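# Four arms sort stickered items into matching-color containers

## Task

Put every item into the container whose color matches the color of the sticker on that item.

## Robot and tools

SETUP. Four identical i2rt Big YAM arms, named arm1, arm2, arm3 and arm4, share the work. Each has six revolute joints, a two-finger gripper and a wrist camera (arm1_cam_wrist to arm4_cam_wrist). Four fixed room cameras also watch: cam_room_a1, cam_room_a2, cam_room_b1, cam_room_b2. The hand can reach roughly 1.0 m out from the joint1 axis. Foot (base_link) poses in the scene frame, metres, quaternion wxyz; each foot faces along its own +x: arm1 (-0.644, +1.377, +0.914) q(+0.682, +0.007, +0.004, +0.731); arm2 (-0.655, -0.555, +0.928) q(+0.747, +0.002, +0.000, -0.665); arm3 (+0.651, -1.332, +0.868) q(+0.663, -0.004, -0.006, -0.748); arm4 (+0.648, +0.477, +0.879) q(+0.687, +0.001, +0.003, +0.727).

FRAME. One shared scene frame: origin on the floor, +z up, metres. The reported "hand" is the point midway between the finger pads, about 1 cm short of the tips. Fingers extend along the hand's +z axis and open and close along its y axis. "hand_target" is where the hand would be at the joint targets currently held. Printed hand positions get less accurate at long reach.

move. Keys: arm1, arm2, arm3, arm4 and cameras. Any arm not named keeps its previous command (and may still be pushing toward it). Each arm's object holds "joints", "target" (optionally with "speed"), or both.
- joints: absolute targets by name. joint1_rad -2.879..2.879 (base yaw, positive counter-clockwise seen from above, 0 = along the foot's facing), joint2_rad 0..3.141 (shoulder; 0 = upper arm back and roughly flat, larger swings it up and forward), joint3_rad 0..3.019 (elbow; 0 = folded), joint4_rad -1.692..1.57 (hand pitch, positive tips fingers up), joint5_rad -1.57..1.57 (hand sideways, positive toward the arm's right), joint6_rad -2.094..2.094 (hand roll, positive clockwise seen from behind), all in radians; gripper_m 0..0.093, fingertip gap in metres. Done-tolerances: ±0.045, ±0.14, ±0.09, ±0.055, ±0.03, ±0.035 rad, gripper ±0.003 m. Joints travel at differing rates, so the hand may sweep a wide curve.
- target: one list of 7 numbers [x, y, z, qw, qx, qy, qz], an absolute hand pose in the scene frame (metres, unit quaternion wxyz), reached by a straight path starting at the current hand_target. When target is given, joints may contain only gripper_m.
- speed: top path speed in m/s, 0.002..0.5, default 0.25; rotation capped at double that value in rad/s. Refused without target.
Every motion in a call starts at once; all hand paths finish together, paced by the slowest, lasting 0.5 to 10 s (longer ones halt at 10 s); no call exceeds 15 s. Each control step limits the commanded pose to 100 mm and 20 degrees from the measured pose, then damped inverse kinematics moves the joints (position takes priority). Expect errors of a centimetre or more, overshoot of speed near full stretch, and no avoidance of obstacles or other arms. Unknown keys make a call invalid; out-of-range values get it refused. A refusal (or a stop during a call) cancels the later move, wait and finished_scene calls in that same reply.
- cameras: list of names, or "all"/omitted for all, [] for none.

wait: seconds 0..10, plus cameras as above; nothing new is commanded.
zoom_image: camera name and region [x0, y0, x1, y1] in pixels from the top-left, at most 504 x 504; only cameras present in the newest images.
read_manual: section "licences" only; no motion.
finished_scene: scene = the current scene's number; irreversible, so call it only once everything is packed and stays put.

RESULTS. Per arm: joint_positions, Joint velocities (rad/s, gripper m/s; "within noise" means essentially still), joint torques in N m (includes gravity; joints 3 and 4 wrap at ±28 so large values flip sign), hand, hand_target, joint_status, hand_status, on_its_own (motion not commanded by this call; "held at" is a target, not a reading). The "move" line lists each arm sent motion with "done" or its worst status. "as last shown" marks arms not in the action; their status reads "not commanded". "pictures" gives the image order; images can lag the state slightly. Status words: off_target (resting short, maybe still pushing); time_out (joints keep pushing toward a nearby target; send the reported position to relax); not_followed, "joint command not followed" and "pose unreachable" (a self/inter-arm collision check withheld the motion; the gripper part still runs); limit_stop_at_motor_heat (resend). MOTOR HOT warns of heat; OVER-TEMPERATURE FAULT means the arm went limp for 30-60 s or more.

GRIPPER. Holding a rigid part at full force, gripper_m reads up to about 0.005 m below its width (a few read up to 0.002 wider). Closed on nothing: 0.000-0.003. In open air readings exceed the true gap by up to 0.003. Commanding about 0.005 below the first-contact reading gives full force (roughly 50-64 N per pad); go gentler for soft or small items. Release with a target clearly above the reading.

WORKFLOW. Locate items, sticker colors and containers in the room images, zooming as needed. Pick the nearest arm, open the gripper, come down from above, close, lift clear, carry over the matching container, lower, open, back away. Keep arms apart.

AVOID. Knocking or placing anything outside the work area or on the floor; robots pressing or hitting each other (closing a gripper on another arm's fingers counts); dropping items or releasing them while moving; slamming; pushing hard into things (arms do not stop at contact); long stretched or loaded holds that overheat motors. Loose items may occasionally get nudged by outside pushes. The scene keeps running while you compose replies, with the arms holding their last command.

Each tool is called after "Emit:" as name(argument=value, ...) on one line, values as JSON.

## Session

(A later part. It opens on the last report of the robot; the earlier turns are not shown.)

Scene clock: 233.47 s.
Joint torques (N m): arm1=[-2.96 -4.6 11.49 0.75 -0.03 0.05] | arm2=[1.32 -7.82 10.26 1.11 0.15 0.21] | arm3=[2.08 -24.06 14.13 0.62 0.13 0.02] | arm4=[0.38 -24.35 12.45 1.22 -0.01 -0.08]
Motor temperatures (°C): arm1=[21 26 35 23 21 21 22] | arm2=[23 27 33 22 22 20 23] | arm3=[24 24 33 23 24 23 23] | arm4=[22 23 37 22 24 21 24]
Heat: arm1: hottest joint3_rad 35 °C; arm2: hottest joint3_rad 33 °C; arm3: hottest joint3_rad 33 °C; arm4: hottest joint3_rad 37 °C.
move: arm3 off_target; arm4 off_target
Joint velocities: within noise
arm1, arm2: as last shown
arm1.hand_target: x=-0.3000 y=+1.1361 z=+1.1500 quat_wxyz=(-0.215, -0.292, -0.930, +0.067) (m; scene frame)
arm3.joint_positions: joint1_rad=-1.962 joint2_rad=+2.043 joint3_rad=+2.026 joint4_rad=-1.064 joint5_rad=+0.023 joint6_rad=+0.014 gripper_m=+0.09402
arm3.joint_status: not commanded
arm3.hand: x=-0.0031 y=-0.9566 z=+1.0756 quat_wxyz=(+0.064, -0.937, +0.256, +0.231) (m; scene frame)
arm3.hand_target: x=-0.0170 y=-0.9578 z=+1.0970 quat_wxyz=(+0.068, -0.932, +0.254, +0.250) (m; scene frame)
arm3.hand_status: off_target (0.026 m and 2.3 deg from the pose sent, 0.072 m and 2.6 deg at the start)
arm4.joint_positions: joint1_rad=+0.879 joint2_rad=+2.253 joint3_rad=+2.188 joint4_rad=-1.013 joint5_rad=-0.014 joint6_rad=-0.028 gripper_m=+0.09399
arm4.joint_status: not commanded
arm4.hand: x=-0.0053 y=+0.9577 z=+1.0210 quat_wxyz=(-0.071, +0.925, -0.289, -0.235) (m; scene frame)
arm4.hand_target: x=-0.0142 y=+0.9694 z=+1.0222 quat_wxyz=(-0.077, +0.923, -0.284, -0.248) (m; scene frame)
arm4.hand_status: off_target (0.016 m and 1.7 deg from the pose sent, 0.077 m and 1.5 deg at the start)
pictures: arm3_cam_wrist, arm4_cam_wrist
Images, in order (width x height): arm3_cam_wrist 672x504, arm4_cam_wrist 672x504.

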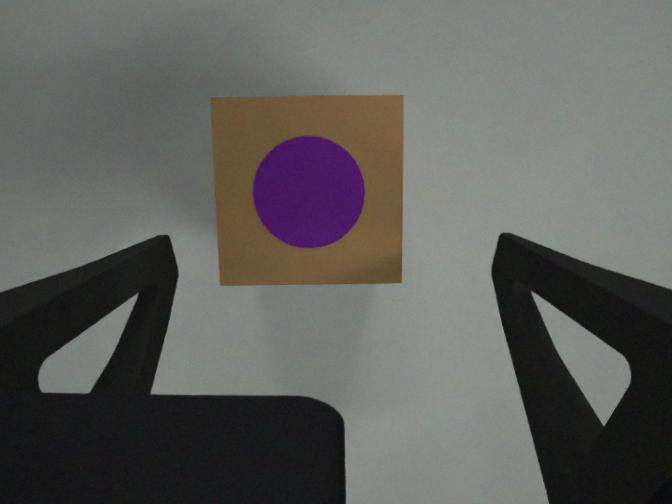

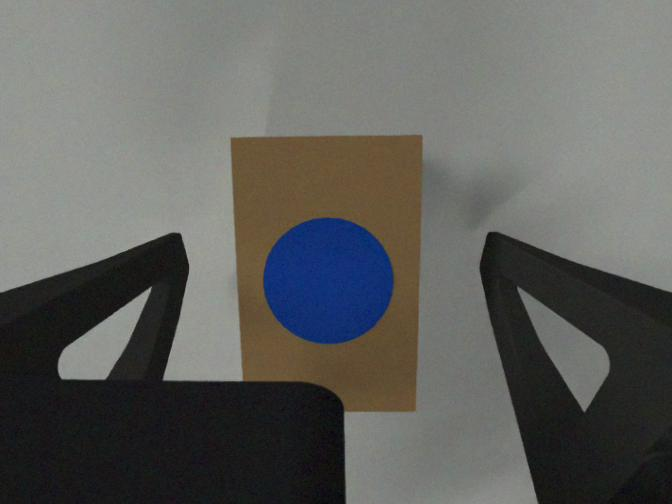

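Emit:
move(arm3={"target": [-0.040, -0.955, 1.058, 0.0681, -0.9319, 0.254, 0.2497], "speed": 0.12}, arm4={"joints": {"gripper_m": 0.038}}, cameras=["arm3_cam_wrist", "arm4_cam_wrist"])

Scene clock: 240.10 s.
Joint torques (N m): arm1=[-2.49 -5.19 11.73 0.81 -0.07 0.03] | arm2=[1.49 -7.82 10.24 1.13 0.15 0.21] | arm3=[2.37 -25.29 13.9 1.44 0.14 0.03] | arm4=[0.56 -24.41 12.37 1.21 -0.03 -0.06]
Motor temperatures (°C): arm1=[21 26 35 23 21 21 22] | arm2=[23 27 33 22 22 20 23] | arm3=[24 25 34 23 24 23 23] | arm4=[22 25 39 22 24 21 24]
Heat: arm1: hottest joint3_rad 35 °C; arm2: hottest joint3_rad 33 °C; arm3: hottest joint3_rad 34 °C; arm4: hottest joint3_rad 39 °C.
move: arm3 off_target; arm4 off_target
Joint velocities: within noise
arm1, arm2: as last shown
arm3.joint_positions: joint1_rad=-1.951 joint2_rad=+2.115 joint3_rad=+2.038 joint4_rad=-1.027 joint5_rad=+0.029 joint6_rad=+0.024 gripper_m=+0.09402
arm3.joint_status: not commanded
arm3.hand: x=-0.0196 y=-0.9557 z=+1.0323 quat_wxyz=(+0.062, -0.939, +0.257, +0.219) (m; scene frame)
arm3.hand_target: x=-0.0383 y=-0.9560 z=+1.0584 quat_wxyz=(+0.068, -0.932, +0.254, +0.250) (m; scene frame)
arm3.hand_status: off_target (0.033 m and 3.7 deg from the pose sent, 0.041 m and 2.3 deg at the start)
arm4.joint_positions: joint1_rad=+0.879 joint2_rad=+2.253 joint3_rad=+2.188 joint4_rad=-1.013 joint5_rad=-0.014 joint6_rad=-0.029 gripper_m=+0.04415
arm4.joint_status: gripper_m off_target (ended at +0.04418, target +0.03800)
arm4.hand: x=-0.0053 y=+0.9576 z=+1.0210 quat_wxyz=(-0.071, +0.926, -0.288, -0.235) (m; scene frame)
arm4.hand_target: x=-0.0142 y=+0.9694 z=+1.0222 quat_wxyz=(-0.076, +0.923, -0.284, -0.248) (m; scene frame)
arm4.hand_status: not commanded
pictures: arm3_cam_wrist, arm4_cam_wrist
Images, in order (width x height): arm3_cam_wrist 672x504, arm4_cam_wrist 672x504.

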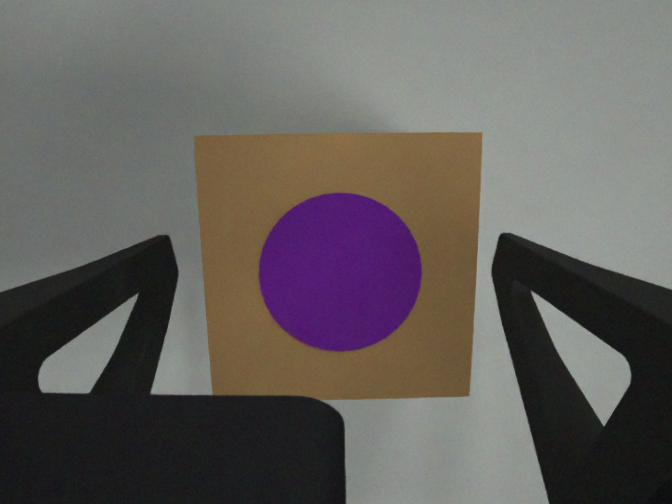

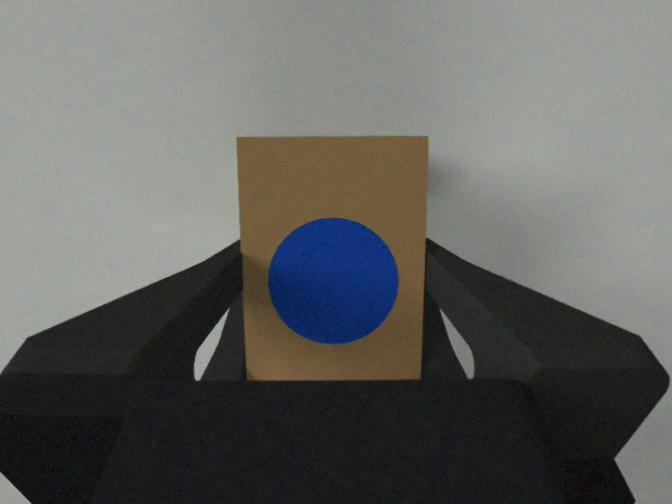

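Emit:
move(arm3={"joints": {"gripper_m": 0.044}}, arm4={"target": [0.026, 0.937, 1.15, 0.0761, -0.9232, 0.284, 0.2474], "speed": 0.2}, cameras=["arm3_cam_wrist", "arm4_cam_wrist"])

Scene clock: 246.47 s.
Joint torques (N m): arm1=[-2.55 -5.01 11.78 0.75 -0.03 0.03] | arm2=[1.38 -7.82 10.25 1.14 0.15 0.2] | arm3=[2.43 -25.23 13.91 1.46 0.11 0.01] | arm4=[0.97 -25.17 12.12 0.43 0.04 -0.01]
Motor temperatures (°C): arm1=[21 26 35 23 21 21 22] | arm2=[23 27 33 22 22 20 23] | arm3=[24 25 34 23 24 23 23] | arm4=[22 26 41 22 24 21 25]
Heat: arm1: hottest joint3_rad 35 °C; arm2: hottest joint3_rad 33 °C; arm3: hottest joint3_rad 34 °C; arm4: hottest joint3_rad 41 °C.
move: arm3 off_target; arm4 off_target
Joint velocities: within noise
arm1, arm2: as last shown
arm3.joint_positions: joint1_rad=-1.951 joint2_rad=+2.115 joint3_rad=+2.038 joint4_rad=-1.027 joint5_rad=+0.029 joint6_rad=+0.025 gripper_m=+0.05298
arm3.joint_status: gripper_m off_target (ended at +0.05301, target +0.04400)
arm3.hand: x=-0.0196 y=-0.9557 z=+1.0323 quat_wxyz=(+0.062, -0.939, +0.258, +0.219) (m; scene frame)
arm3.hand_target: x=-0.0383 y=-0.9561 z=+1.0584 quat_wxyz=(+0.068, -0.932, +0.254, +0.250) (m; scene frame)
arm3.hand_status: not commanded
arm4.joint_positions: joint1_rad=+0.879 joint2_rad=+2.105 joint3_rad=+2.219 joint4_rad=-1.199 joint5_rad=-0.014 joint6_rad=-0.029 gripper_m=+0.04415
arm4.joint_status: not commanded
arm4.hand: x=+0.0302 y=+0.9321 z=+1.1284 quat_wxyz=(-0.070, +0.926, -0.289, -0.231) (m; scene frame)
arm4.hand_target: x=+0.0267 y=+0.9364 z=+1.1498 quat_wxyz=(-0.076, +0.923, -0.284, -0.248) (m; scene frame)
arm4.hand_status: off_target (0.023 m and 2.1 deg from the pose sent, 0.134 m and 1.7 deg at the start)
pictures: arm3_cam_wrist, arm4_cam_wrist
Images, in order (width x height): arm3_cam_wrist 672x504, arm4_cam_wrist 672x504.

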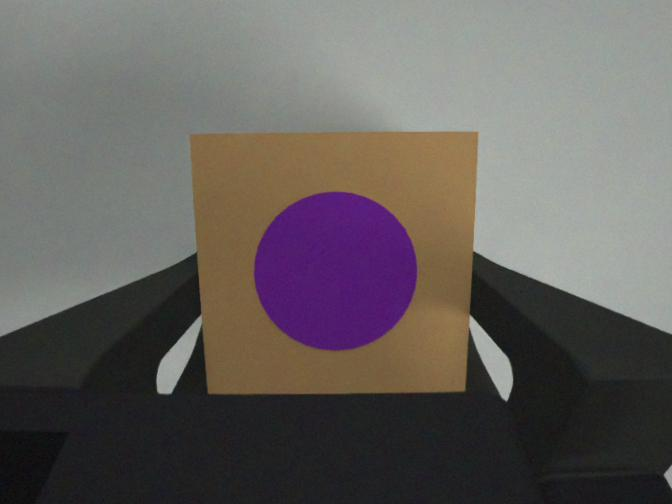

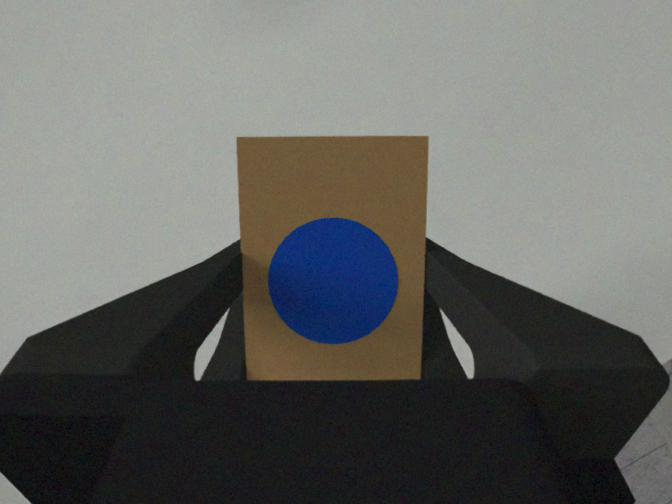

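Emit:
move(arm3={"target": [0.022, -0.978, 1.16, 0.0681, -0.9319, 0.254, 0.2497], "speed": 0.2}, arm4={"target": [0.315, 0.722, 1.18, 0.0761, -0.9232, 0.284, 0.2474], "speed": 0.35}, cameras=["arm3_cam_wrist"])

Emit:
move(arm3={"target": [0.304, -1.125, 1.19, 0.0681, -0.9319, 0.254, 0.2497], "speed": 0.35}, arm4={"joints": {"joint1_rad": -1.899, "joint5_rad": 0, "joint6_rad": 0}}, cameras=["arm3_cam_wrist", "arm4_cam_wrist"])

Scene clock: 259.43 s.
Joint torques (N m): arm1=[-2.37 -4.89 11.77 0.98 -0.05 0.04] | arm2=[1.44 -7.88 10.24 1.1 0.15 0.21] | arm3=[1.67 -24.76 9.98 0.76 -0.06 -0.1] | arm4=[1.44 -7.24 9.54 0.61 0.07 -0.01]
Motor temperatures (°C): arm1=[21 25 35 23 21 21 22] | arm2=[23 26 33 22 22 20 23] | arm3=[24 25 34 23 24 23 24] | arm4=[22 26 40 22 24 21 25]
Heat: arm1: hottest joint3_rad 35 °C; arm2: hottest joint3_rad 33 °C; arm3: hottest joint3_rad 34 °C; arm4: hottest joint3_rad 40 °C.
move: arm3 off_target; arm4 done
Joint velocities: within noise
arm1, arm2: as last shown
arm3.joint_positions: joint1_rad=-1.951 joint2_rad=+1.939 joint3_rad=+2.038 joint4_rad=-1.158 joint5_rad=+0.028 joint6_rad=+0.025 gripper_m=+0.05298
arm3.joint_status: not commanded
arm3.hand: x=+0.0200 y=-0.9761 z=+1.1447 quat_wxyz=(+0.067, -0.934, +0.257, +0.240) (m; scene frame)
arm3.hand_target: x=+0.0220 y=-0.9780 z=+1.1600 quat_wxyz=(+0.068, -0.932, +0.254, +0.250) (m; scene frame)
arm3.hand_status: off_target (0.016 m and 1.1 deg from the pose sent, 0.136 m and 3.7 deg at the start)
arm4.joint_positions: joint1_rad=+0.879 joint2_rad=+1.086 joint3_rad=+1.129 joint4_rad=-1.081 joint5_rad=-0.014 joint6_rad=-0.029 gripper_m=+0.04415
arm4.joint_status: not commanded
arm4.hand: x=+0.3166 y=+0.7213 z=+1.1815 quat_wxyz=(-0.077, +0.921, -0.287, -0.253) (m; scene frame)
arm4.hand_target: x=+0.3150 y=+0.7219 z=+1.1800 quat_wxyz=(-0.076, +0.923, -0.284, -0.247) (m; scene frame)
arm4.hand_status: done (0.002 m and 0.7 deg from the pose sent, 0.358 m and 2.1 deg at the start)
pictures: arm3_cam_wrist
Images, in order (width x height): arm3_cam_wrist 672x504.

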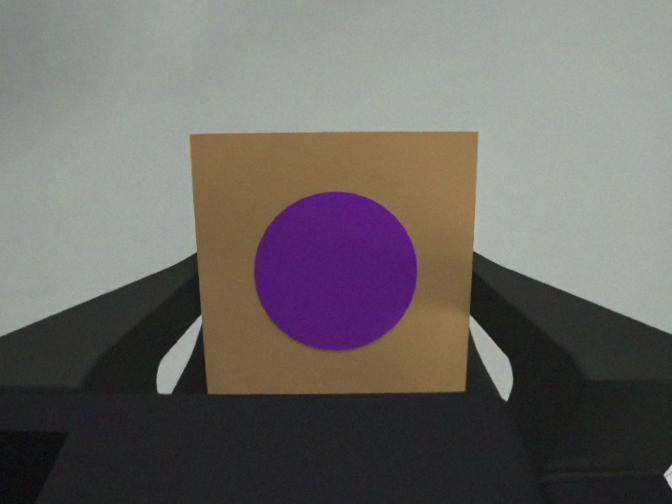

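Scene clock: 261.70 s.
Joint torques (N m): arm1=[-2.84 -4.95 11.59 0.84 -0.09 0.02] | arm2=[1.38 -7.94 10.26 1.14 0.15 0.21] | arm3=[0.38 -7.18 9.26 0.94 -0.06 -0.12] | arm4=[0.73 -8.47 9.51 0.47 0.08 0.14]
Motor temperatures (°C): arm1=[21 25 35 23 21 21 22] | arm2=[23 26 33 22 22 20 23] | arm3=[24 25 34 23 24 23 24] | arm4=[22 25 40 22 24 21 25]
Heat: arm1: hottest joint3_rad 35 °C; arm2: hottest joint3_rad 33 °C; arm3: hottest joint3_rad 34 °C; arm4: hottest joint3_rad 40 °C.
move: arm3 done; arm4 done
Joint velocities: within noise
arm1, arm2: as last shown
arm3.joint_positions: joint1_rad=-1.955 joint2_rad=+1.056 joint3_rad=+1.179 joint4_rad=-1.150 joint5_rad=+0.018 joint6_rad=+0.013 gripper_m=+0.05298
arm3.joint_status: not commanded
arm3.hand: x=+0.3016 y=-1.1301 z=+1.1941 quat_wxyz=(+0.068, -0.931, +0.251, +0.256) (m; scene frame)
arm3.hand_target: x=+0.3040 y=-1.1251 z=+1.1901 quat_wxyz=(+0.068, -0.932, +0.254, +0.250) (m; scene frame)
arm3.hand_status: done (0.007 m and 0.8 deg from the pose sent, 0.324 m and 1.2 deg at the start)
arm4.joint_positions: joint1_rad=-1.902 joint2_rad=+1.102 joint3_rad=+1.129 joint4_rad=-1.081 joint5_rad=+0.001 joint6_rad=-0.011 gripper_m=+0.04420
arm4.joint_status: all done
arm4.hand: x=+1.0481 y=+0.3651 z=+1.1731 quat_wxyz=(-0.251, -0.127, -0.959, +0.039) (m; scene frame)
arm4.hand_target: x=+1.0475 y=+0.3669 z=+1.1777 quat_wxyz=(-0.253, -0.130, -0.958, +0.037) (m; scene frame)
arm4.hand_status: not commanded
pictures: arm3_cam_wrist, arm4_cam_wrist
Images, in order (width x height): arm3_cam_wrist 672x504, arm4_cam_wrist 672x504.

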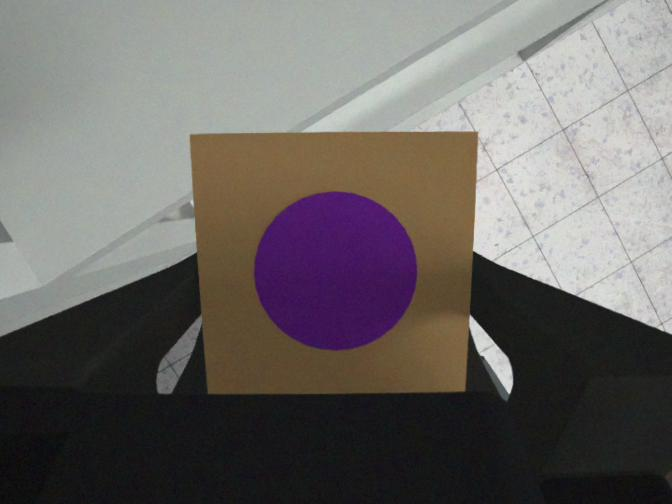

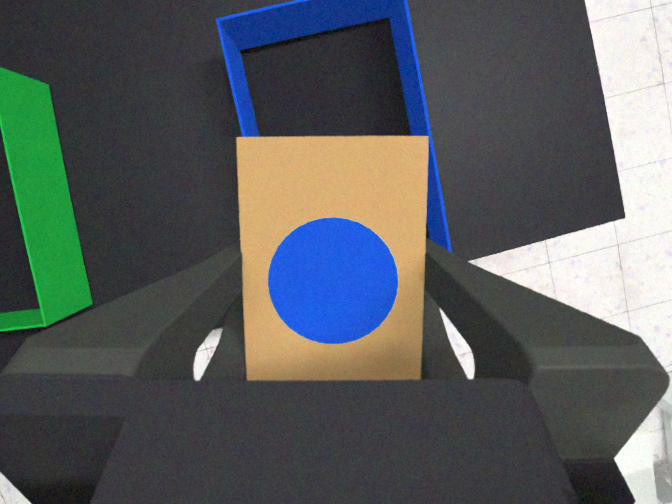

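Emit:
move(arm3={"joints": {"joint1_rad": -1.978, "joint2_rad": 0.807, "joint3_rad": 1.118, "joint4_rad": -1.39, "joint5_rad": 0, "joint6_rad": 0}}, arm4={"target": [1.150, 0.334, 0.93, 0.2584, 0.0505, 0.9646, -0.0135], "speed": 0.3}, cameras=["arm4_cam_wrist"])

Emit:
move(arm3={"joints": {"joint1_rad": 1.771}}, cameras=["arm3_cam_wrist", "arm4_cam_wrist"])

Scene clock: 271.90 s.
Joint torques (N m): arm1=[-2.78 -4.6 11.69 0.79 -0.05 0.04] | arm2=[1.44 -7.88 10.25 1.13 0.16 0.21] | arm3=[0.44 -3.25 9.95 0.81 -0.08 -0.12] | arm4=[-0.15 -15.15 7.76 1.5 -0.11 -0.11]
Motor temperatures (°C): arm1=[20 25 35 23 21 21 22] | arm2=[23 26 33 22 22 20 23] | arm3=[24 25 33 23 24 23 24] | arm4=[22 25 40 22 24 21 26]
Heat: arm1: hottest joint3_rad 35 °C; arm2: hottest joint3_rad 33 °C; arm3: hottest joint3_rad 33 °C; arm4: hottest joint3_rad 40 °C.
move: arm3 done; arm4 off_target
Joint velocities: within noise
arm1, arm2: as last shown
arm3.joint_positions: joint1_rad=-1.964 joint2_rad=+0.808 joint3_rad=+1.107 joint4_rad=-1.387 joint5_rad=+0.002 joint6_rad=+0.008 gripper_m=+0.05298
arm3.joint_status: all done
arm3.hand: x=+0.3998 y=-1.1842 z=+1.2112 quat_wxyz=(+0.055, -0.939, +0.252, +0.229) (m; scene frame)
arm3.hand_target: x=+0.4014 y=-1.1809 z=+1.2163 quat_wxyz=(+0.057, -0.937, +0.255, +0.233) (m; scene frame)
arm3.hand_status: not commanded
arm4.joint_positions: joint1_rad=-1.933 joint2_rad=+1.614 joint3_rad=+0.915 joint4_rad=-0.390 joint5_rad=-0.103 joint6_rad=-0.164 gripper_m=+0.04420
arm4.joint_status: not commanded
arm4.hand: x=+1.1417 y=+0.3395 z=+0.9205 quat_wxyz=(-0.242, -0.056, -0.969, +0.009) (m; scene frame)
arm4.hand_target: x=+1.1497 y=+0.3340 z=+0.9301 quat_wxyz=(-0.258, -0.051, -0.965, +0.014) (m; scene frame)
arm4.hand_status: off_target (0.014 m and 2.2 deg from the pose sent, 0.265 m and 9.3 deg at the start)
pictures: arm4_cam_wrist
Images, in order (width x height): arm4_cam_wrist 672x504.

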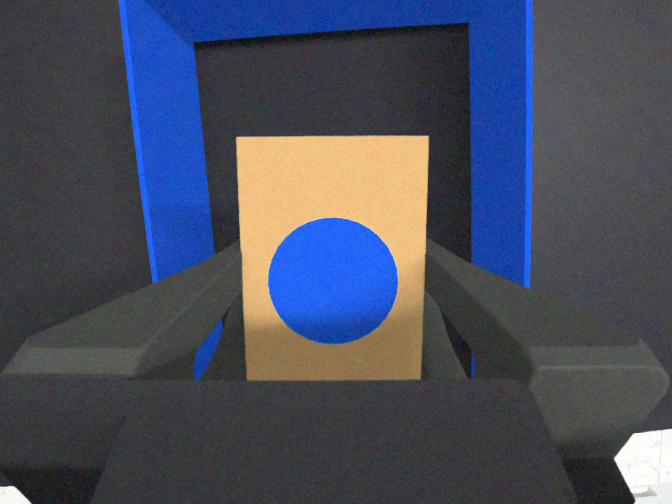

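Scene clock: 274.47 s.
Joint torques (N m): arm1=[-3.37 -4.54 11.47 0.73 -0.07 0.05] | arm2=[1.49 -7.82 10.26 1.13 0.15 0.21] | arm3=[2.02 -3.96 10 0.8 0.13 -0.11] | arm4=[0.73 -14.62 7.66 1.52 -0.11 -0.07]
Motor temperatures (°C): arm1=[20 25 35 23 21 21 22] | arm2=[23 26 33 22 22 20 23] | arm3=[24 25 33 23 24 23 24] | arm4=[22 25 40 22 24 21 26]
Heat: arm1: hottest joint3_rad 35 °C; arm2: hottest joint3_rad 33 °C; arm3: hottest joint3_rad 33 °C; arm4: hottest joint3_rad 40 °C.
move: arm3 done
Joint velocities: within noise
arm1.joint_positions: joint1_rad=-2.247 joint2_rad=+1.133 joint3_rad=+1.029 joint4_rad=-0.983 joint5_rad=-0.009 joint6_rad=-0.007 gripper_m=+0.07996
arm1.joint_status: not commanded
arm1.hand: x=-0.2971 y=+1.1394 z=+1.1530 quat_wxyz=(-0.222, -0.286, -0.930, +0.069) (m; scene frame)
arm1.hand_target: x=-0.3000 y=+1.1361 z=+1.1500 quat_wxyz=(-0.215, -0.292, -0.930, +0.067) (m; scene frame)
arm1.hand_status: not commanded
arm2.joint_positions: joint1_rad=+0.917 joint2_rad=+1.111 joint3_rad=+0.988 joint4_rad=-0.978 joint5_rad=+0.003 joint6_rad=-0.010 gripper_m=+0.08993
arm2.joint_status: not commanded
arm2.hand: x=-0.3079 y=-0.7640 z=+1.1621 quat_wxyz=(-0.224, -0.254, -0.939, +0.063) (m; scene frame)
arm2.hand_target: x=-0.3111 y=-0.7591 z=+1.1503 quat_wxyz=(-0.207, -0.258, -0.942, +0.057) (m; scene frame)
arm2.hand_status: not commanded
arm3.joint_positions: joint1_rad=+1.761 joint2_rad=+0.816 joint3_rad=+1.107 joint4_rad=-1.387 joint5_rad=-0.002 joint6_rad=+0.006 gripper_m=+0.05298
arm3.joint_status: all done
arm3.hand: x=+0.9400 y=-1.3068 z=+1.2114 quat_wxyz=(-0.235, +0.033, -0.971, -0.003) (m; scene frame)
arm3.hand_target: x=+0.9384 y=-1.3044 z=+1.2186 quat_wxyz=(-0.243, +0.040, -0.969, -0.003) (m; scene frame)
arm3.hand_status: not commanded
arm4: as last shown
arm4.joint_positions: joint1_rad=-1.933 joint2_rad=+1.614 joint3_rad=+0.915 joint4_rad=-0.390 joint5_rad=-0.104 joint6_rad=-0.165 gripper_m=+0.04420
arm4.hand: x=+1.1417 y=+0.3396 z=+0.9205 quat_wxyz=(-0.242, -0.056, -0.969, +0.009) (m; scene frame)
pictures: arm3_cam_wrist, arm4_cam_wrist
Images, in order (width x height): arm3_cam_wrist 672x504, arm4_cam_wrist 672x504.

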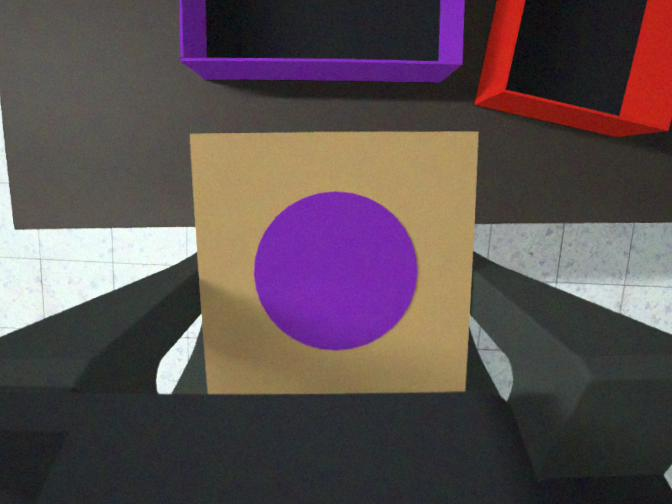

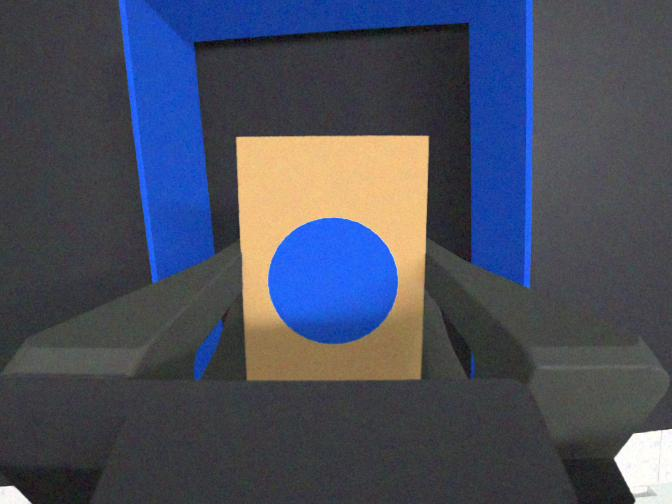

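Emit:
move(arm3={"target": [1.213, -1.276, 0.91, 0.2418, -0.0339, 0.9697, 0.0084], "speed": 0.3}, arm4={"target": [1.138, 0.334, 0.795, 0.2584, 0.0505, 0.9646, -0.0135], "speed": 0.15}, cameras=["arm3_cam_wrist", "arm4_cam_wrist"])

Scene clock: 292.47 s.
Joint torques (N m): arm1=[-2.67 -4.48 11.56 0.9 -0.05 0.03] | arm2=[1.38 -7.88 10.25 1.13 0.15 0.21] | arm3=[2.14 -17.03 11.06 1.47 0.09 0.02] | arm4=[0.21 -14.45 4.71 1.43 -0.12 -0.06]
Motor temperatures (°C): arm1=[20 25 35 23 21 21 22] | arm2=[23 26 33 22 22 20 23] | arm3=[24 25 32 23 24 23 24] | arm4=[22 25 38 22 24 21 26]
Heat: arm1: hottest joint3_rad 35 °C; arm2: hottest joint3_rad 33 °C; arm3: hottest joint3_rad 32 °C; arm4: hottest joint3_rad 38 °C.
move: arm3 off_target; arm4 done
Joint velocities: within noise
arm1, arm2: as last shown
arm3.joint_positions: joint1_rad=+1.776 joint2_rad=+1.731 joint3_rad=+1.014 joint4_rad=-0.438 joint5_rad=-0.001 joint6_rad=+0.025 gripper_m=+0.05298
arm3.joint_status: not commanded
arm3.hand: x=+1.1857 y=-1.2865 z=+0.8852 quat_wxyz=(-0.207, +0.031, -0.978, -0.005) (m; scene frame)
arm3.hand_target: x=+1.2113 y=-1.2760 z=+0.9109 quat_wxyz=(-0.242, +0.034, -0.970, -0.009) (m; scene frame)
arm3.hand_status: off_target (0.038 m and 4.2 deg from the pose sent, 0.408 m and 1.0 deg at the start)
arm4.joint_positions: joint1_rad=-1.939 joint2_rad=+1.886 joint3_rad=+0.821 joint4_rad=+0.005 joint5_rad=-0.107 joint6_rad=-0.171 gripper_m=+0.04420
arm4.joint_status: not commanded
arm4.hand: x=+1.1369 y=+0.3379 z=+0.7989 quat_wxyz=(-0.255, -0.054, -0.965, +0.012) (m; scene frame)
arm4.hand_target: x=+1.1380 y=+0.3340 z=+0.7952 quat_wxyz=(-0.258, -0.050, -0.965, +0.014) (m; scene frame)
arm4.hand_status: done (0.006 m and 0.6 deg from the pose sent, 0.126 m and 2.1 deg at the start)
pictures: arm3_cam_wrist, arm4_cam_wrist
Images, in order (width x height): arm3_cam_wrist 672x504, arm4_cam_wrist 672x504.

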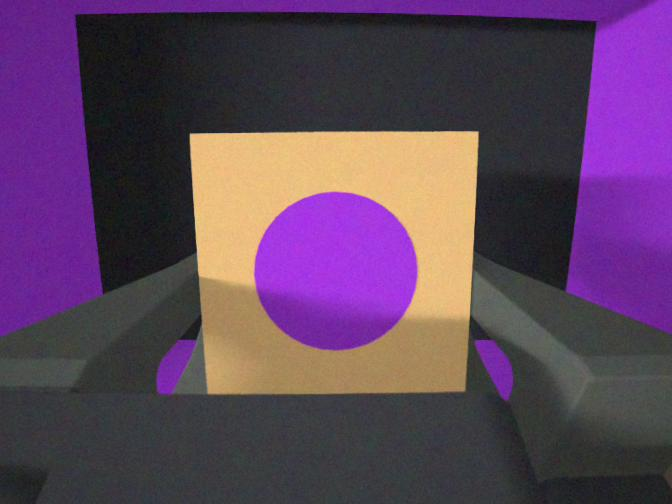

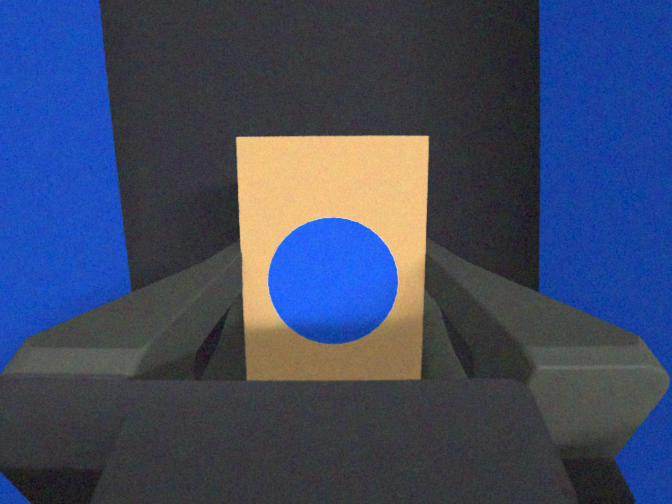

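Emit:
move(arm3={"target": [1.225, -1.276, 0.822, 0.2587, -0.0337, 0.9653, 0.009], "speed": 0.15}, arm4={"target": [1.137, 0.334, 0.768, 0.2584, 0.0505, 0.9646, -0.0135], "speed": 0.08}, cameras=["arm3_cam_wrist", "arm4_cam_wrist"])

Scene clock: 303.23 s.
Joint torques (N m): arm1=[-2.96 -4.72 11.48 0.85 -0.03 0.05] | arm2=[1.32 -7.88 10.26 1.14 0.15 0.2] | arm3=[2.02 -18.14 6.87 1.66 0.15 0.02] | arm4=[0.03 -14.56 4.3 1.43 -0.13 -0.11]
Motor temperatures (°C): arm1=[20 25 35 23 21 21 22] | arm2=[23 26 33 22 22 20 23] | arm3=[24 25 31 23 24 23 24] | arm4=[22 25 36 22 24 21 26]
Heat: arm1: hottest joint3_rad 35 °C; arm2: hottest joint3_rad 33 °C; arm3: hottest joint3_rad 31 °C; arm4: hottest joint3_rad 36 °C.
move: arm3 off_target; arm4 done
Joint velocities: within noise
arm1, arm2: as last shown
arm3.joint_positions: joint1_rad=+1.776 joint2_rad=+1.917 joint3_rad=+1.014 joint4_rad=-0.174 joint5_rad=+0.000 joint6_rad=+0.025 gripper_m=+0.05298
arm3.joint_status: not commanded
arm3.hand: x=+1.2164 y=-1.2849 z=+0.8149 quat_wxyz=(-0.245, +0.031, -0.969, -0.007) (m; scene frame)
arm3.hand_target: x=+1.2248 y=-1.2760 z=+0.8222 quat_wxyz=(-0.259, +0.034, -0.965, -0.009) (m; scene frame)
arm3.hand_status: off_target (0.014 m and 1.7 deg from the pose sent, 0.075 m and 6.2 deg at the start)
arm4.joint_positions: joint1_rad=-1.940 joint2_rad=+1.955 joint3_rad=+0.821 joint4_rad=+0.078 joint5_rad=-0.107 joint6_rad=-0.171 gripper_m=+0.04420
arm4.joint_status: not commanded
arm4.hand: x=+1.1370 y=+0.3376 z=+0.7739 quat_wxyz=(-0.257, -0.054, -0.965, +0.012) (m; scene frame)
arm4.hand_target: x=+1.1369 y=+0.3340 z=+0.7681 quat_wxyz=(-0.258, -0.051, -0.965, +0.014) (m; scene frame)
arm4.hand_status: done (0.007 m and 0.5 deg from the pose sent, 0.031 m and 0.6 deg at the start)
pictures: arm3_cam_wrist, arm4_cam_wrist
Images, in order (width x height): arm3_cam_wrist 672x504, arm4_cam_wrist 672x504.

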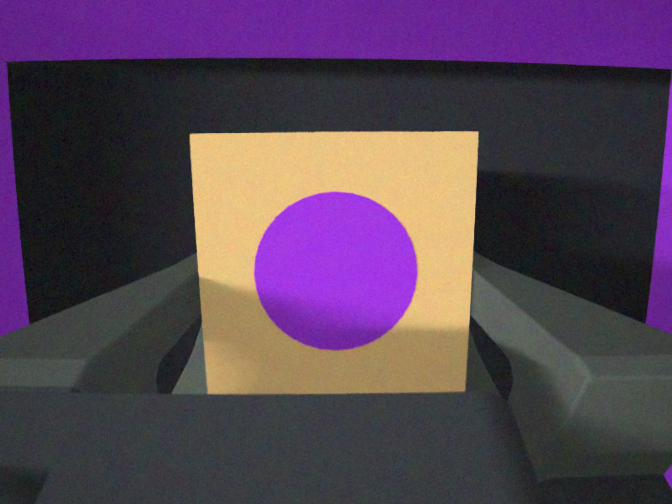

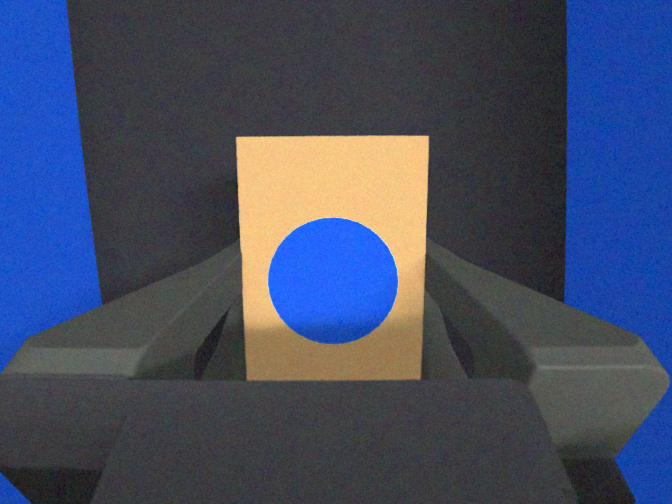

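Emit:
move(arm3={"target": [1.214, -1.277, 0.764, 0.2503, -0.0338, 0.9675, 0.0087], "speed": 0.12}, arm4={"target": [1.136, 0.334, 0.757, 0.2584, 0.0505, 0.9646, -0.0135], "speed": 0.08}, cameras=["arm3_cam_wrist", "arm4_cam_wrist", "cam_room_a2"])

Emit:
zoom_image(camera="cam_room_a2", region=[210, 290, 310, 390])

Scene clock: 308.07 s.
Joint torques (N m): arm1=[-2.78 -4.54 11.63 0.64 -0.02 0.03] | arm2=[1.44 -7.88 10.24 1.11 0.14 0.22] | arm3=[2.2 -18.55 5.18 1.65 0.14 0.03] | arm4=[0.21 -14.15 4.11 1.61 -0.12 -0.09]
Motor temperatures (°C): arm1=[20 25 35 23 21 21 22] | arm2=[23 26 33 22 22 20 23] | arm3=[24 25 31 23 24 23 24] | arm4=[22 25 35 22 24 21 26]
Heat: arm1: hottest joint3_rad 35 °C; arm2: hottest joint3_rad 33 °C; arm3: hottest joint3_rad 31 °C; arm4: hottest joint3_rad 35 °C.
move: arm3 done; arm4 done
Joint velocities: within noise
arm1, arm2: as last shown
arm3.joint_positions: joint1_rad=+1.778 joint2_rad=+2.032 joint3_rad=+0.997 joint4_rad=-0.048 joint5_rad=+0.000 joint6_rad=+0.026 gripper_m=+0.05298
arm3.joint_status: not commanded
arm3.hand: x=+1.2106 y=-1.2854 z=+0.7613 quat_wxyz=(-0.242, +0.031, -0.970, -0.007) (m; scene frame)
arm3.hand_target: x=+1.2139 y=-1.2771 z=+0.7640 quat_wxyz=(-0.250, +0.034, -0.968, -0.009) (m; scene frame)
arm3.hand_status: done (0.009 m and 1.1 deg from the pose sent, 0.052 m and 0.8 deg at the start)
arm4.joint_positions: joint1_rad=-1.941 joint2_rad=+1.983 joint3_rad=+0.821 joint4_rad=+0.108 joint5_rad=-0.108 joint6_rad=-0.172 gripper_m=+0.04420
arm4.joint_status: not commanded
arm4.hand: x=+1.1365 y=+0.3373 z=+0.7639 quat_wxyz=(-0.258, -0.054, -0.965, +0.012) (m; scene frame)
arm4.hand_target: x=+1.1359 y=+0.3340 z=+0.7572 quat_wxyz=(-0.258, -0.051, -0.965, +0.014) (m; scene frame)
arm4.hand_status: done (0.008 m and 0.5 deg from the pose sent, 0.017 m and 0.5 deg at the start)
pictures: arm3_cam_wrist, arm4_cam_wrist, cam_room_a2
Images, in order (width x height): arm3_cam_wrist 672x504, arm4_cam_wrist 672x504, cam_room_a2 672x504.

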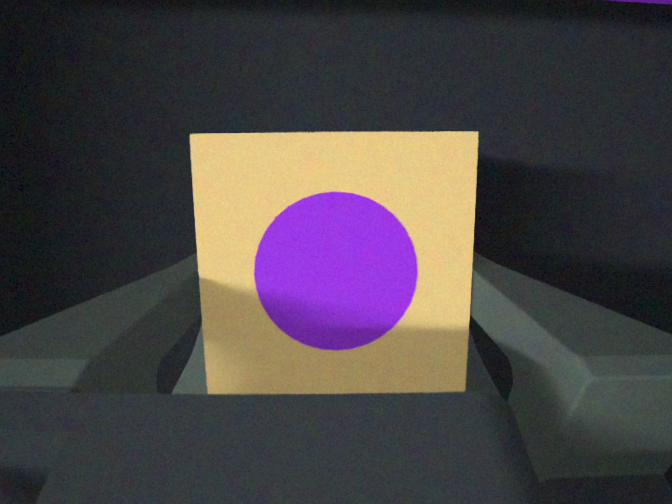

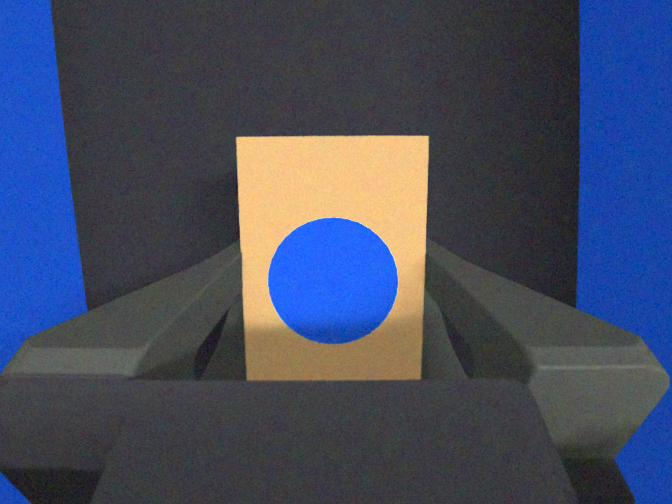

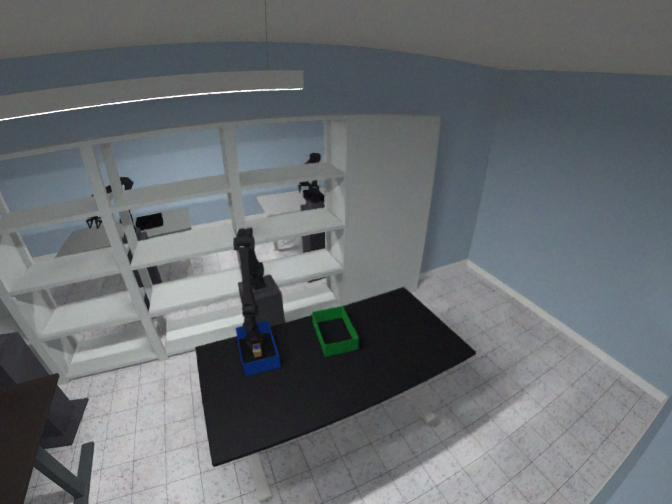

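Scaled by 5.040.

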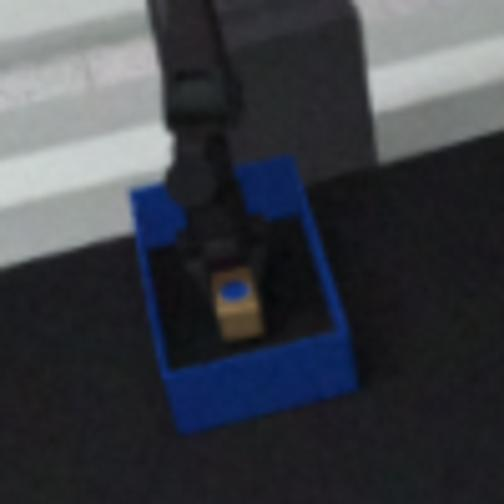

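Emit:
move(arm3={"target": [1.213, -1.277, 0.755, 0.2503, -0.0338, 0.9675, 0.0087], "speed": 0.08}, arm4={"joints": {"gripper_m": 0.07}}, cameras=["arm3_cam_wrist", "arm4_cam_wrist"])

Scene clock: 312.00 s.
Joint torques (N m): arm1=[-2.55 -4.6 11.62 0.8 -0.05 0.06] | arm2=[1.38 -7.88 10.25 1.13 0.15 0.21] | arm3=[2.02 -17.26 4.97 1.65 0.14 0.02] | arm4=[-0.09 -14.68 4.15 1.44 -0.09 -0.11]
Motor temperatures (°C): arm1=[20 25 35 23 21 21 22] | arm2=[23 26 33 22 22 20 23] | arm3=[24 25 31 23 24 23 24] | arm4=[22 24 35 22 24 21 26]
Heat: arm1: hottest joint3_rad 35 °C; arm2: hottest joint3_rad 33 °C; arm3: hottest joint3_rad 31 °C; arm4: hottest joint3_rad 35 °C.
move: arm3 done; arm4 done
Joint velocities: within noise
arm1, arm2: as last shown
arm3.joint_positions: joint1_rad=+1.778 joint2_rad=+2.039 joint3_rad=+0.997 joint4_rad=-0.027 joint5_rad=+0.001 joint6_rad=+0.026 gripper_m=+0.05298
arm3.joint_status: not commanded
arm3.hand: x=+1.2135 y=-1.2850 z=+0.7599 quat_wxyz=(-0.248, +0.031, -0.968, -0.007) (m; scene frame)
arm3.hand_target: x=+1.2128 y=-1.2771 z=+0.7552 quat_wxyz=(-0.250, +0.034, -0.968, -0.009) (m; scene frame)
arm3.hand_status: done (0.009 m and 0.5 deg from the pose sent, 0.011 m and 1.1 deg at the start)
arm4.joint_positions: joint1_rad=-1.941 joint2_rad=+1.983 joint3_rad=+0.821 joint4_rad=+0.109 joint5_rad=-0.108 joint6_rad=-0.172 gripper_m=+0.06991
arm4.joint_status: all done
arm4.hand: x=+1.1369 y=+0.3373 z=+0.7641 quat_wxyz=(-0.259, -0.054, -0.964, +0.013) (m; scene frame)
arm4.hand_target: x=+1.1359 y=+0.3340 z=+0.7572 quat_wxyz=(-0.258, -0.051, -0.965, +0.014) (m; scene frame)
arm4.hand_status: not commanded
pictures: arm3_cam_wrist, arm4_cam_wrist
Images, in order (width x height): arm3_cam_wrist 672x504, arm4_cam_wrist 672x504.

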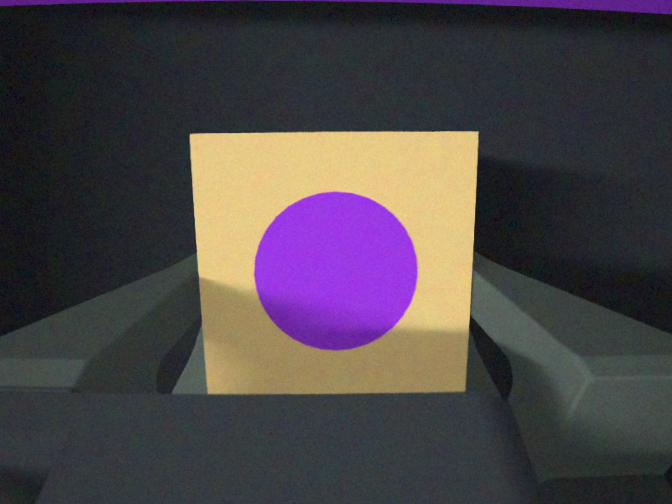

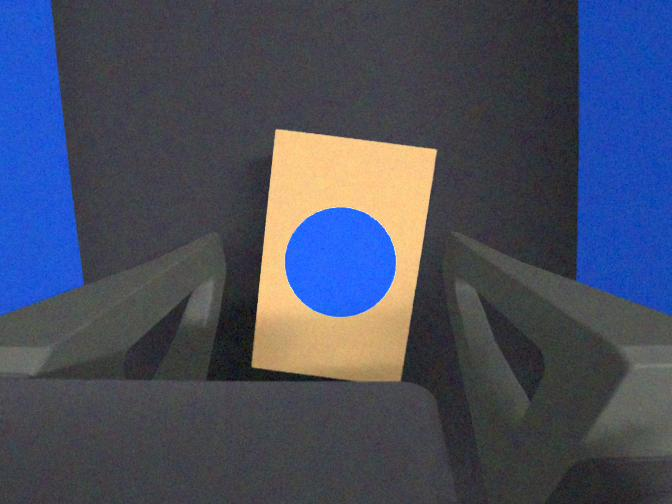

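Emit:
move(arm3={"target": [1.211, -1.277, 0.743, 0.2418, -0.0339, 0.9697, 0.0084], "speed": 0.08}, arm4={"target": [1.10, 0.337, 0.84, 0.2584, 0.0505, 0.9646, -0.0135], "speed": 0.15}, cameras=["arm3_cam_wrist", "arm4_cam_wrist"])

Scene clock: 317.73 s.
Joint torques (N m): arm1=[-2.9 -4.54 11.52 0.81 -0.05 0.06] | arm2=[1.38 -7.88 10.22 1.13 0.15 0.21] | arm3=[2.14 -15.91 5.52 1.55 0.11 0.03] | arm4=[0.21 -13.74 4.96 0.43 -0.12 -0.09]
Motor temperatures (°C): arm1=[20 25 35 23 21 21 22] | arm2=[23 26 33 22 22 20 23] | arm3=[24 25 30 23 24 23 24] | arm4=[22 24 34 22 24 21 26]
Heat: arm1: hottest joint3_rad 35 °C; arm2: hottest joint3_rad 33 °C; arm3: hottest joint3_rad 30 °C; arm4: hottest joint3_rad 34 °C.
move: arm3 off_target; arm4 done
Joint velocities: within noise
arm1, arm2: as last shown
arm3.joint_positions: joint1_rad=+1.778 joint2_rad=+2.050 joint3_rad=+0.997 joint4_rad=-0.022 joint5_rad=+0.001 joint6_rad=+0.026 gripper_m=+0.05298
arm3.joint_status: not commanded
arm3.hand: x=+1.2118 y=-1.2850 z=+0.7545 quat_wxyz=(-0.245, +0.031, -0.969, -0.007) (m; scene frame)
arm3.hand_target: x=+1.2105 y=-1.2771 z=+0.7432 quat_wxyz=(-0.242, +0.034, -0.970, -0.008) (m; scene frame)
arm3.hand_status: off_target (0.014 m and 0.6 deg from the pose sent, 0.019 m and 0.9 deg at the start)
arm4.joint_positions: joint1_rad=-1.965 joint2_rad=+1.717 joint3_rad=+0.726 joint4_rad=-0.053 joint5_rad=-0.120 joint6_rad=-0.191 gripper_m=+0.06991
arm4.joint_status: not commanded
arm4.hand: x=+1.1037 y=+0.3384 z=+0.8415 quat_wxyz=(-0.264, -0.054, -0.963, +0.014) (m; scene frame)
arm4.hand_target: x=+1.1001 y=+0.3370 z=+0.8401 quat_wxyz=(-0.259, -0.051, -0.965, +0.013) (m; scene frame)
arm4.hand_status: done (0.004 m and 0.8 deg from the pose sent, 0.084 m and 0.4 deg at the start)
pictures: arm3_cam_wrist, arm4_cam_wrist
Images, in order (width x height): arm3_cam_wrist 672x504, arm4_cam_wrist 672x504.

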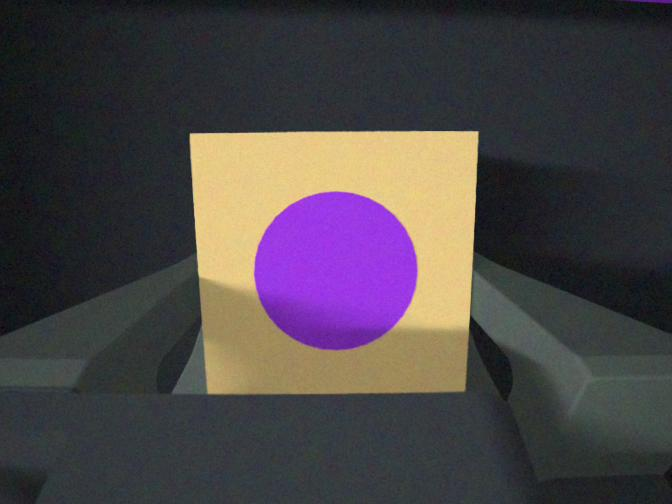

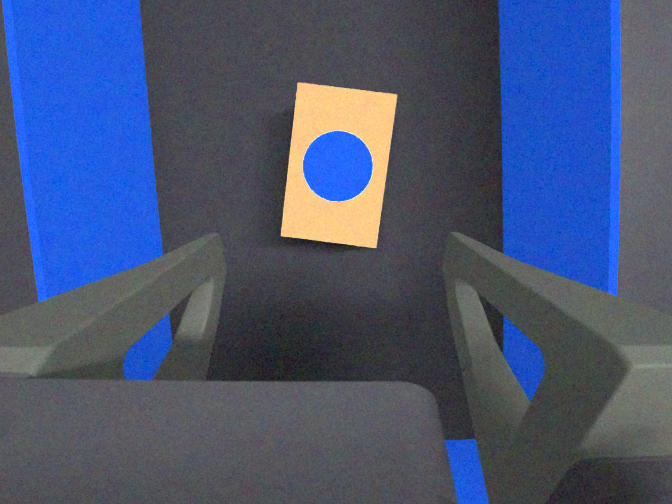

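Emit:
move(arm3={"joints": {"gripper_m": 0.08}}, cameras=["arm3_cam_wrist"])

Emit:
move(arm3={"target": [1.17, -1.278, 0.85, 0.2503, -0.0338, 0.9675, 0.0087], "speed": 0.15}, cameras=["arm3_cam_wrist", "arm4_cam_wrist", "cam_room_a1", "cam_room_a2"])

Scene clock: 321.90 s.
Joint torques (N m): arm1=[-3.08 -4.95 11.59 0.76 -0.05 0.04] | arm2=[1.32 -7.77 10.25 1.11 0.15 0.2] | arm3=[2.14 -17.2 5.39 1.44 0.12 0.03] | arm4=[0.15 -13.74 5.19 0.39 -0.15 -0.09]
Motor temperatures (°C): arm1=[20 25 35 23 21 21 21] | arm2=[23 26 33 22 22 20 23] | arm3=[24 25 30 23 24 23 24] | arm4=[22 24 34 22 24 21 26]
Heat: arm1: hottest joint3_rad 35 °C; arm2: hottest joint3_rad 33 °C; arm3: hottest joint3_rad 30 °C; arm4: hottest joint3_rad 34 °C.
move: arm3 done
Joint velocities: within noise
arm1, arm2, arm4: as last shown
arm3.joint_positions: joint1_rad=+1.779 joint2_rad=+2.063 joint3_rad=+0.997 joint4_rad=-0.021 joint5_rad=+0.001 joint6_rad=+0.028 gripper_m=+0.07996
arm3.joint_status: all done
arm3.hand: x=+1.2089 y=-1.2852 z=+0.7476 quat_wxyz=(-0.240, +0.030, -0.970, -0.007) (m; scene frame)
arm3.hand_target: x=+1.2106 y=-1.2770 z=+0.7433 quat_wxyz=(-0.242, +0.034, -0.970, -0.008) (m; scene frame)
arm3.hand_status: not commanded
arm4.joint_positions: joint1_rad=-1.965 joint2_rad=+1.717 joint3_rad=+0.726 joint4_rad=-0.053 joint5_rad=-0.120 joint6_rad=-0.192 gripper_m=+0.06991
arm4.hand_target: x=+1.1001 y=+0.3370 z=+0.8401 quat_wxyz=(-0.259, -0.051, -0.965, +0.014) (m; scene frame)
pictures: arm3_cam_wrist
Images, in order (width x height): arm3_cam_wrist 672x504.

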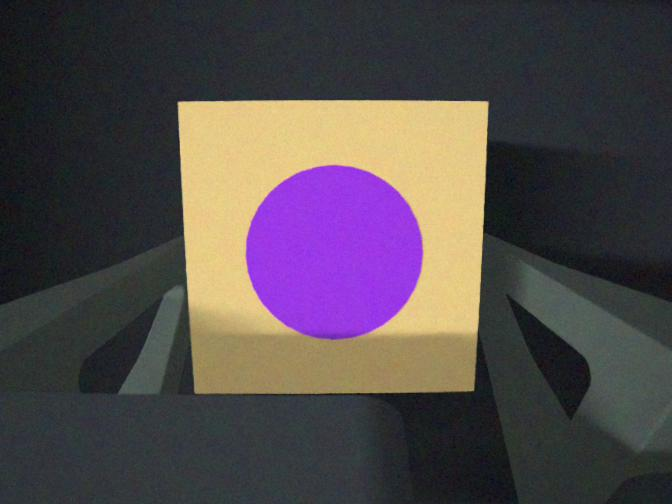

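Scene clock: 323.30 s.
Joint torques (N m): arm1=[-2.61 -5.01 11.71 0.75 -0.04 0.04] | arm2=[1.38 -7.88 10.25 1.11 0.16 0.21] | arm3=[2.08 -16.03 5.72 0.69 0.14 0.01] | arm4=[-0.09 -13.86 5.12 0.4 -0.12 -0.09]
Motor temperatures (°C): arm1=[20 25 35 23 21 21 21] | arm2=[23 26 33 22 22 20 23] | arm3=[24 25 30 23 24 23 24] | arm4=[22 24 34 22 24 21 26]
Heat: arm1: hottest joint3_rad 35 °C; arm2: hottest joint3_rad 33 °C; arm3: hottest joint3_rad 30 °C; arm4: hottest joint3_rad 34 °C.
move: arm3 done
Joint velocities: within noise
arm1, arm2, arm4: as last shown
arm3.joint_positions: joint1_rad=+1.782 joint2_rad=+1.756 joint3_rad=+0.886 joint4_rad=-0.184 joint5_rad=+0.003 joint6_rad=+0.030 gripper_m=+0.07996
arm3.joint_status: not commanded
arm3.hand: x=+1.1749 y=-1.2850 z=+0.8517 quat_wxyz=(-0.255, +0.031, -0.966, -0.007) (m; scene frame)
arm3.hand_target: x=+1.1699 y=-1.2781 z=+0.8499 quat_wxyz=(-0.250, +0.034, -0.968, -0.009) (m; scene frame)
arm3.hand_status: done (0.009 m and 0.7 deg from the pose sent, 0.110 m and 1.4 deg at the start)
pictures: arm3_cam_wrist, arm4_cam_wrist, cam_room_a1, cam_room_a2
Images, in order (width x height): arm3_cam_wrist 672x504, arm4_cam_wrist 672x504, cam_room_a1 672x504, cam_room_a2 672x504.

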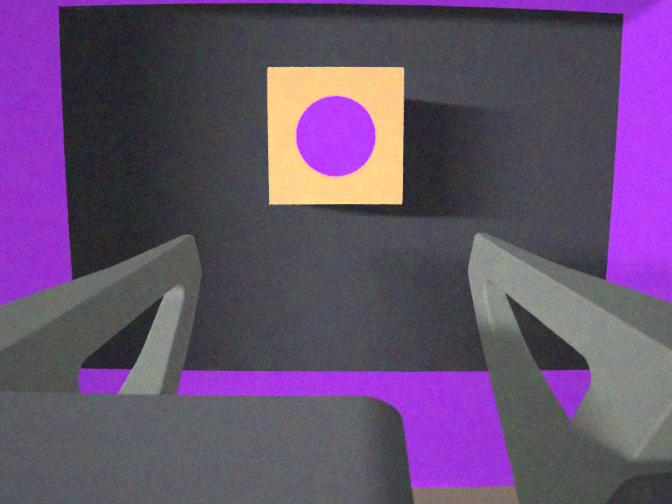

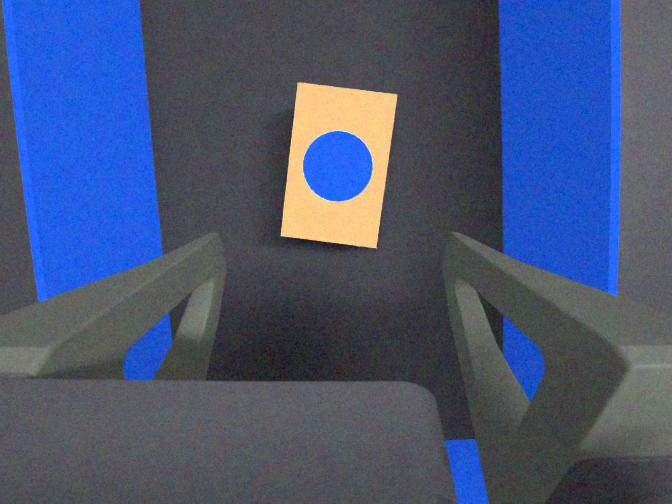

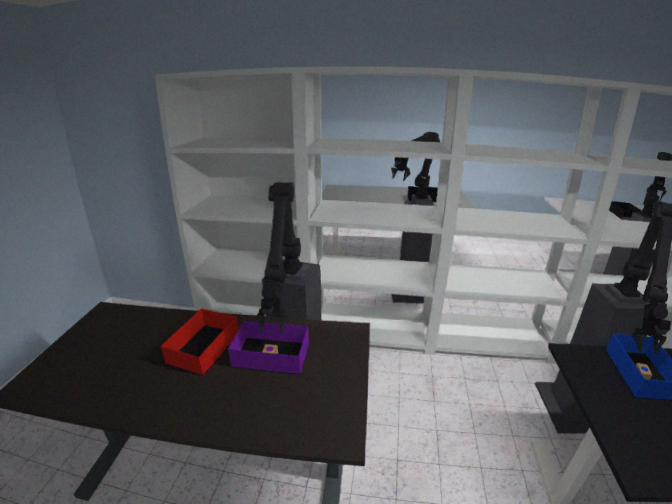

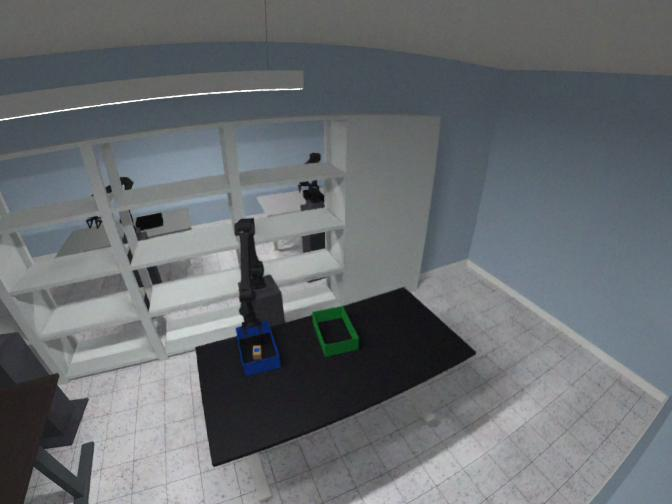

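Emit:
finished_scene(scene=2)

The scene is finished: the task was done.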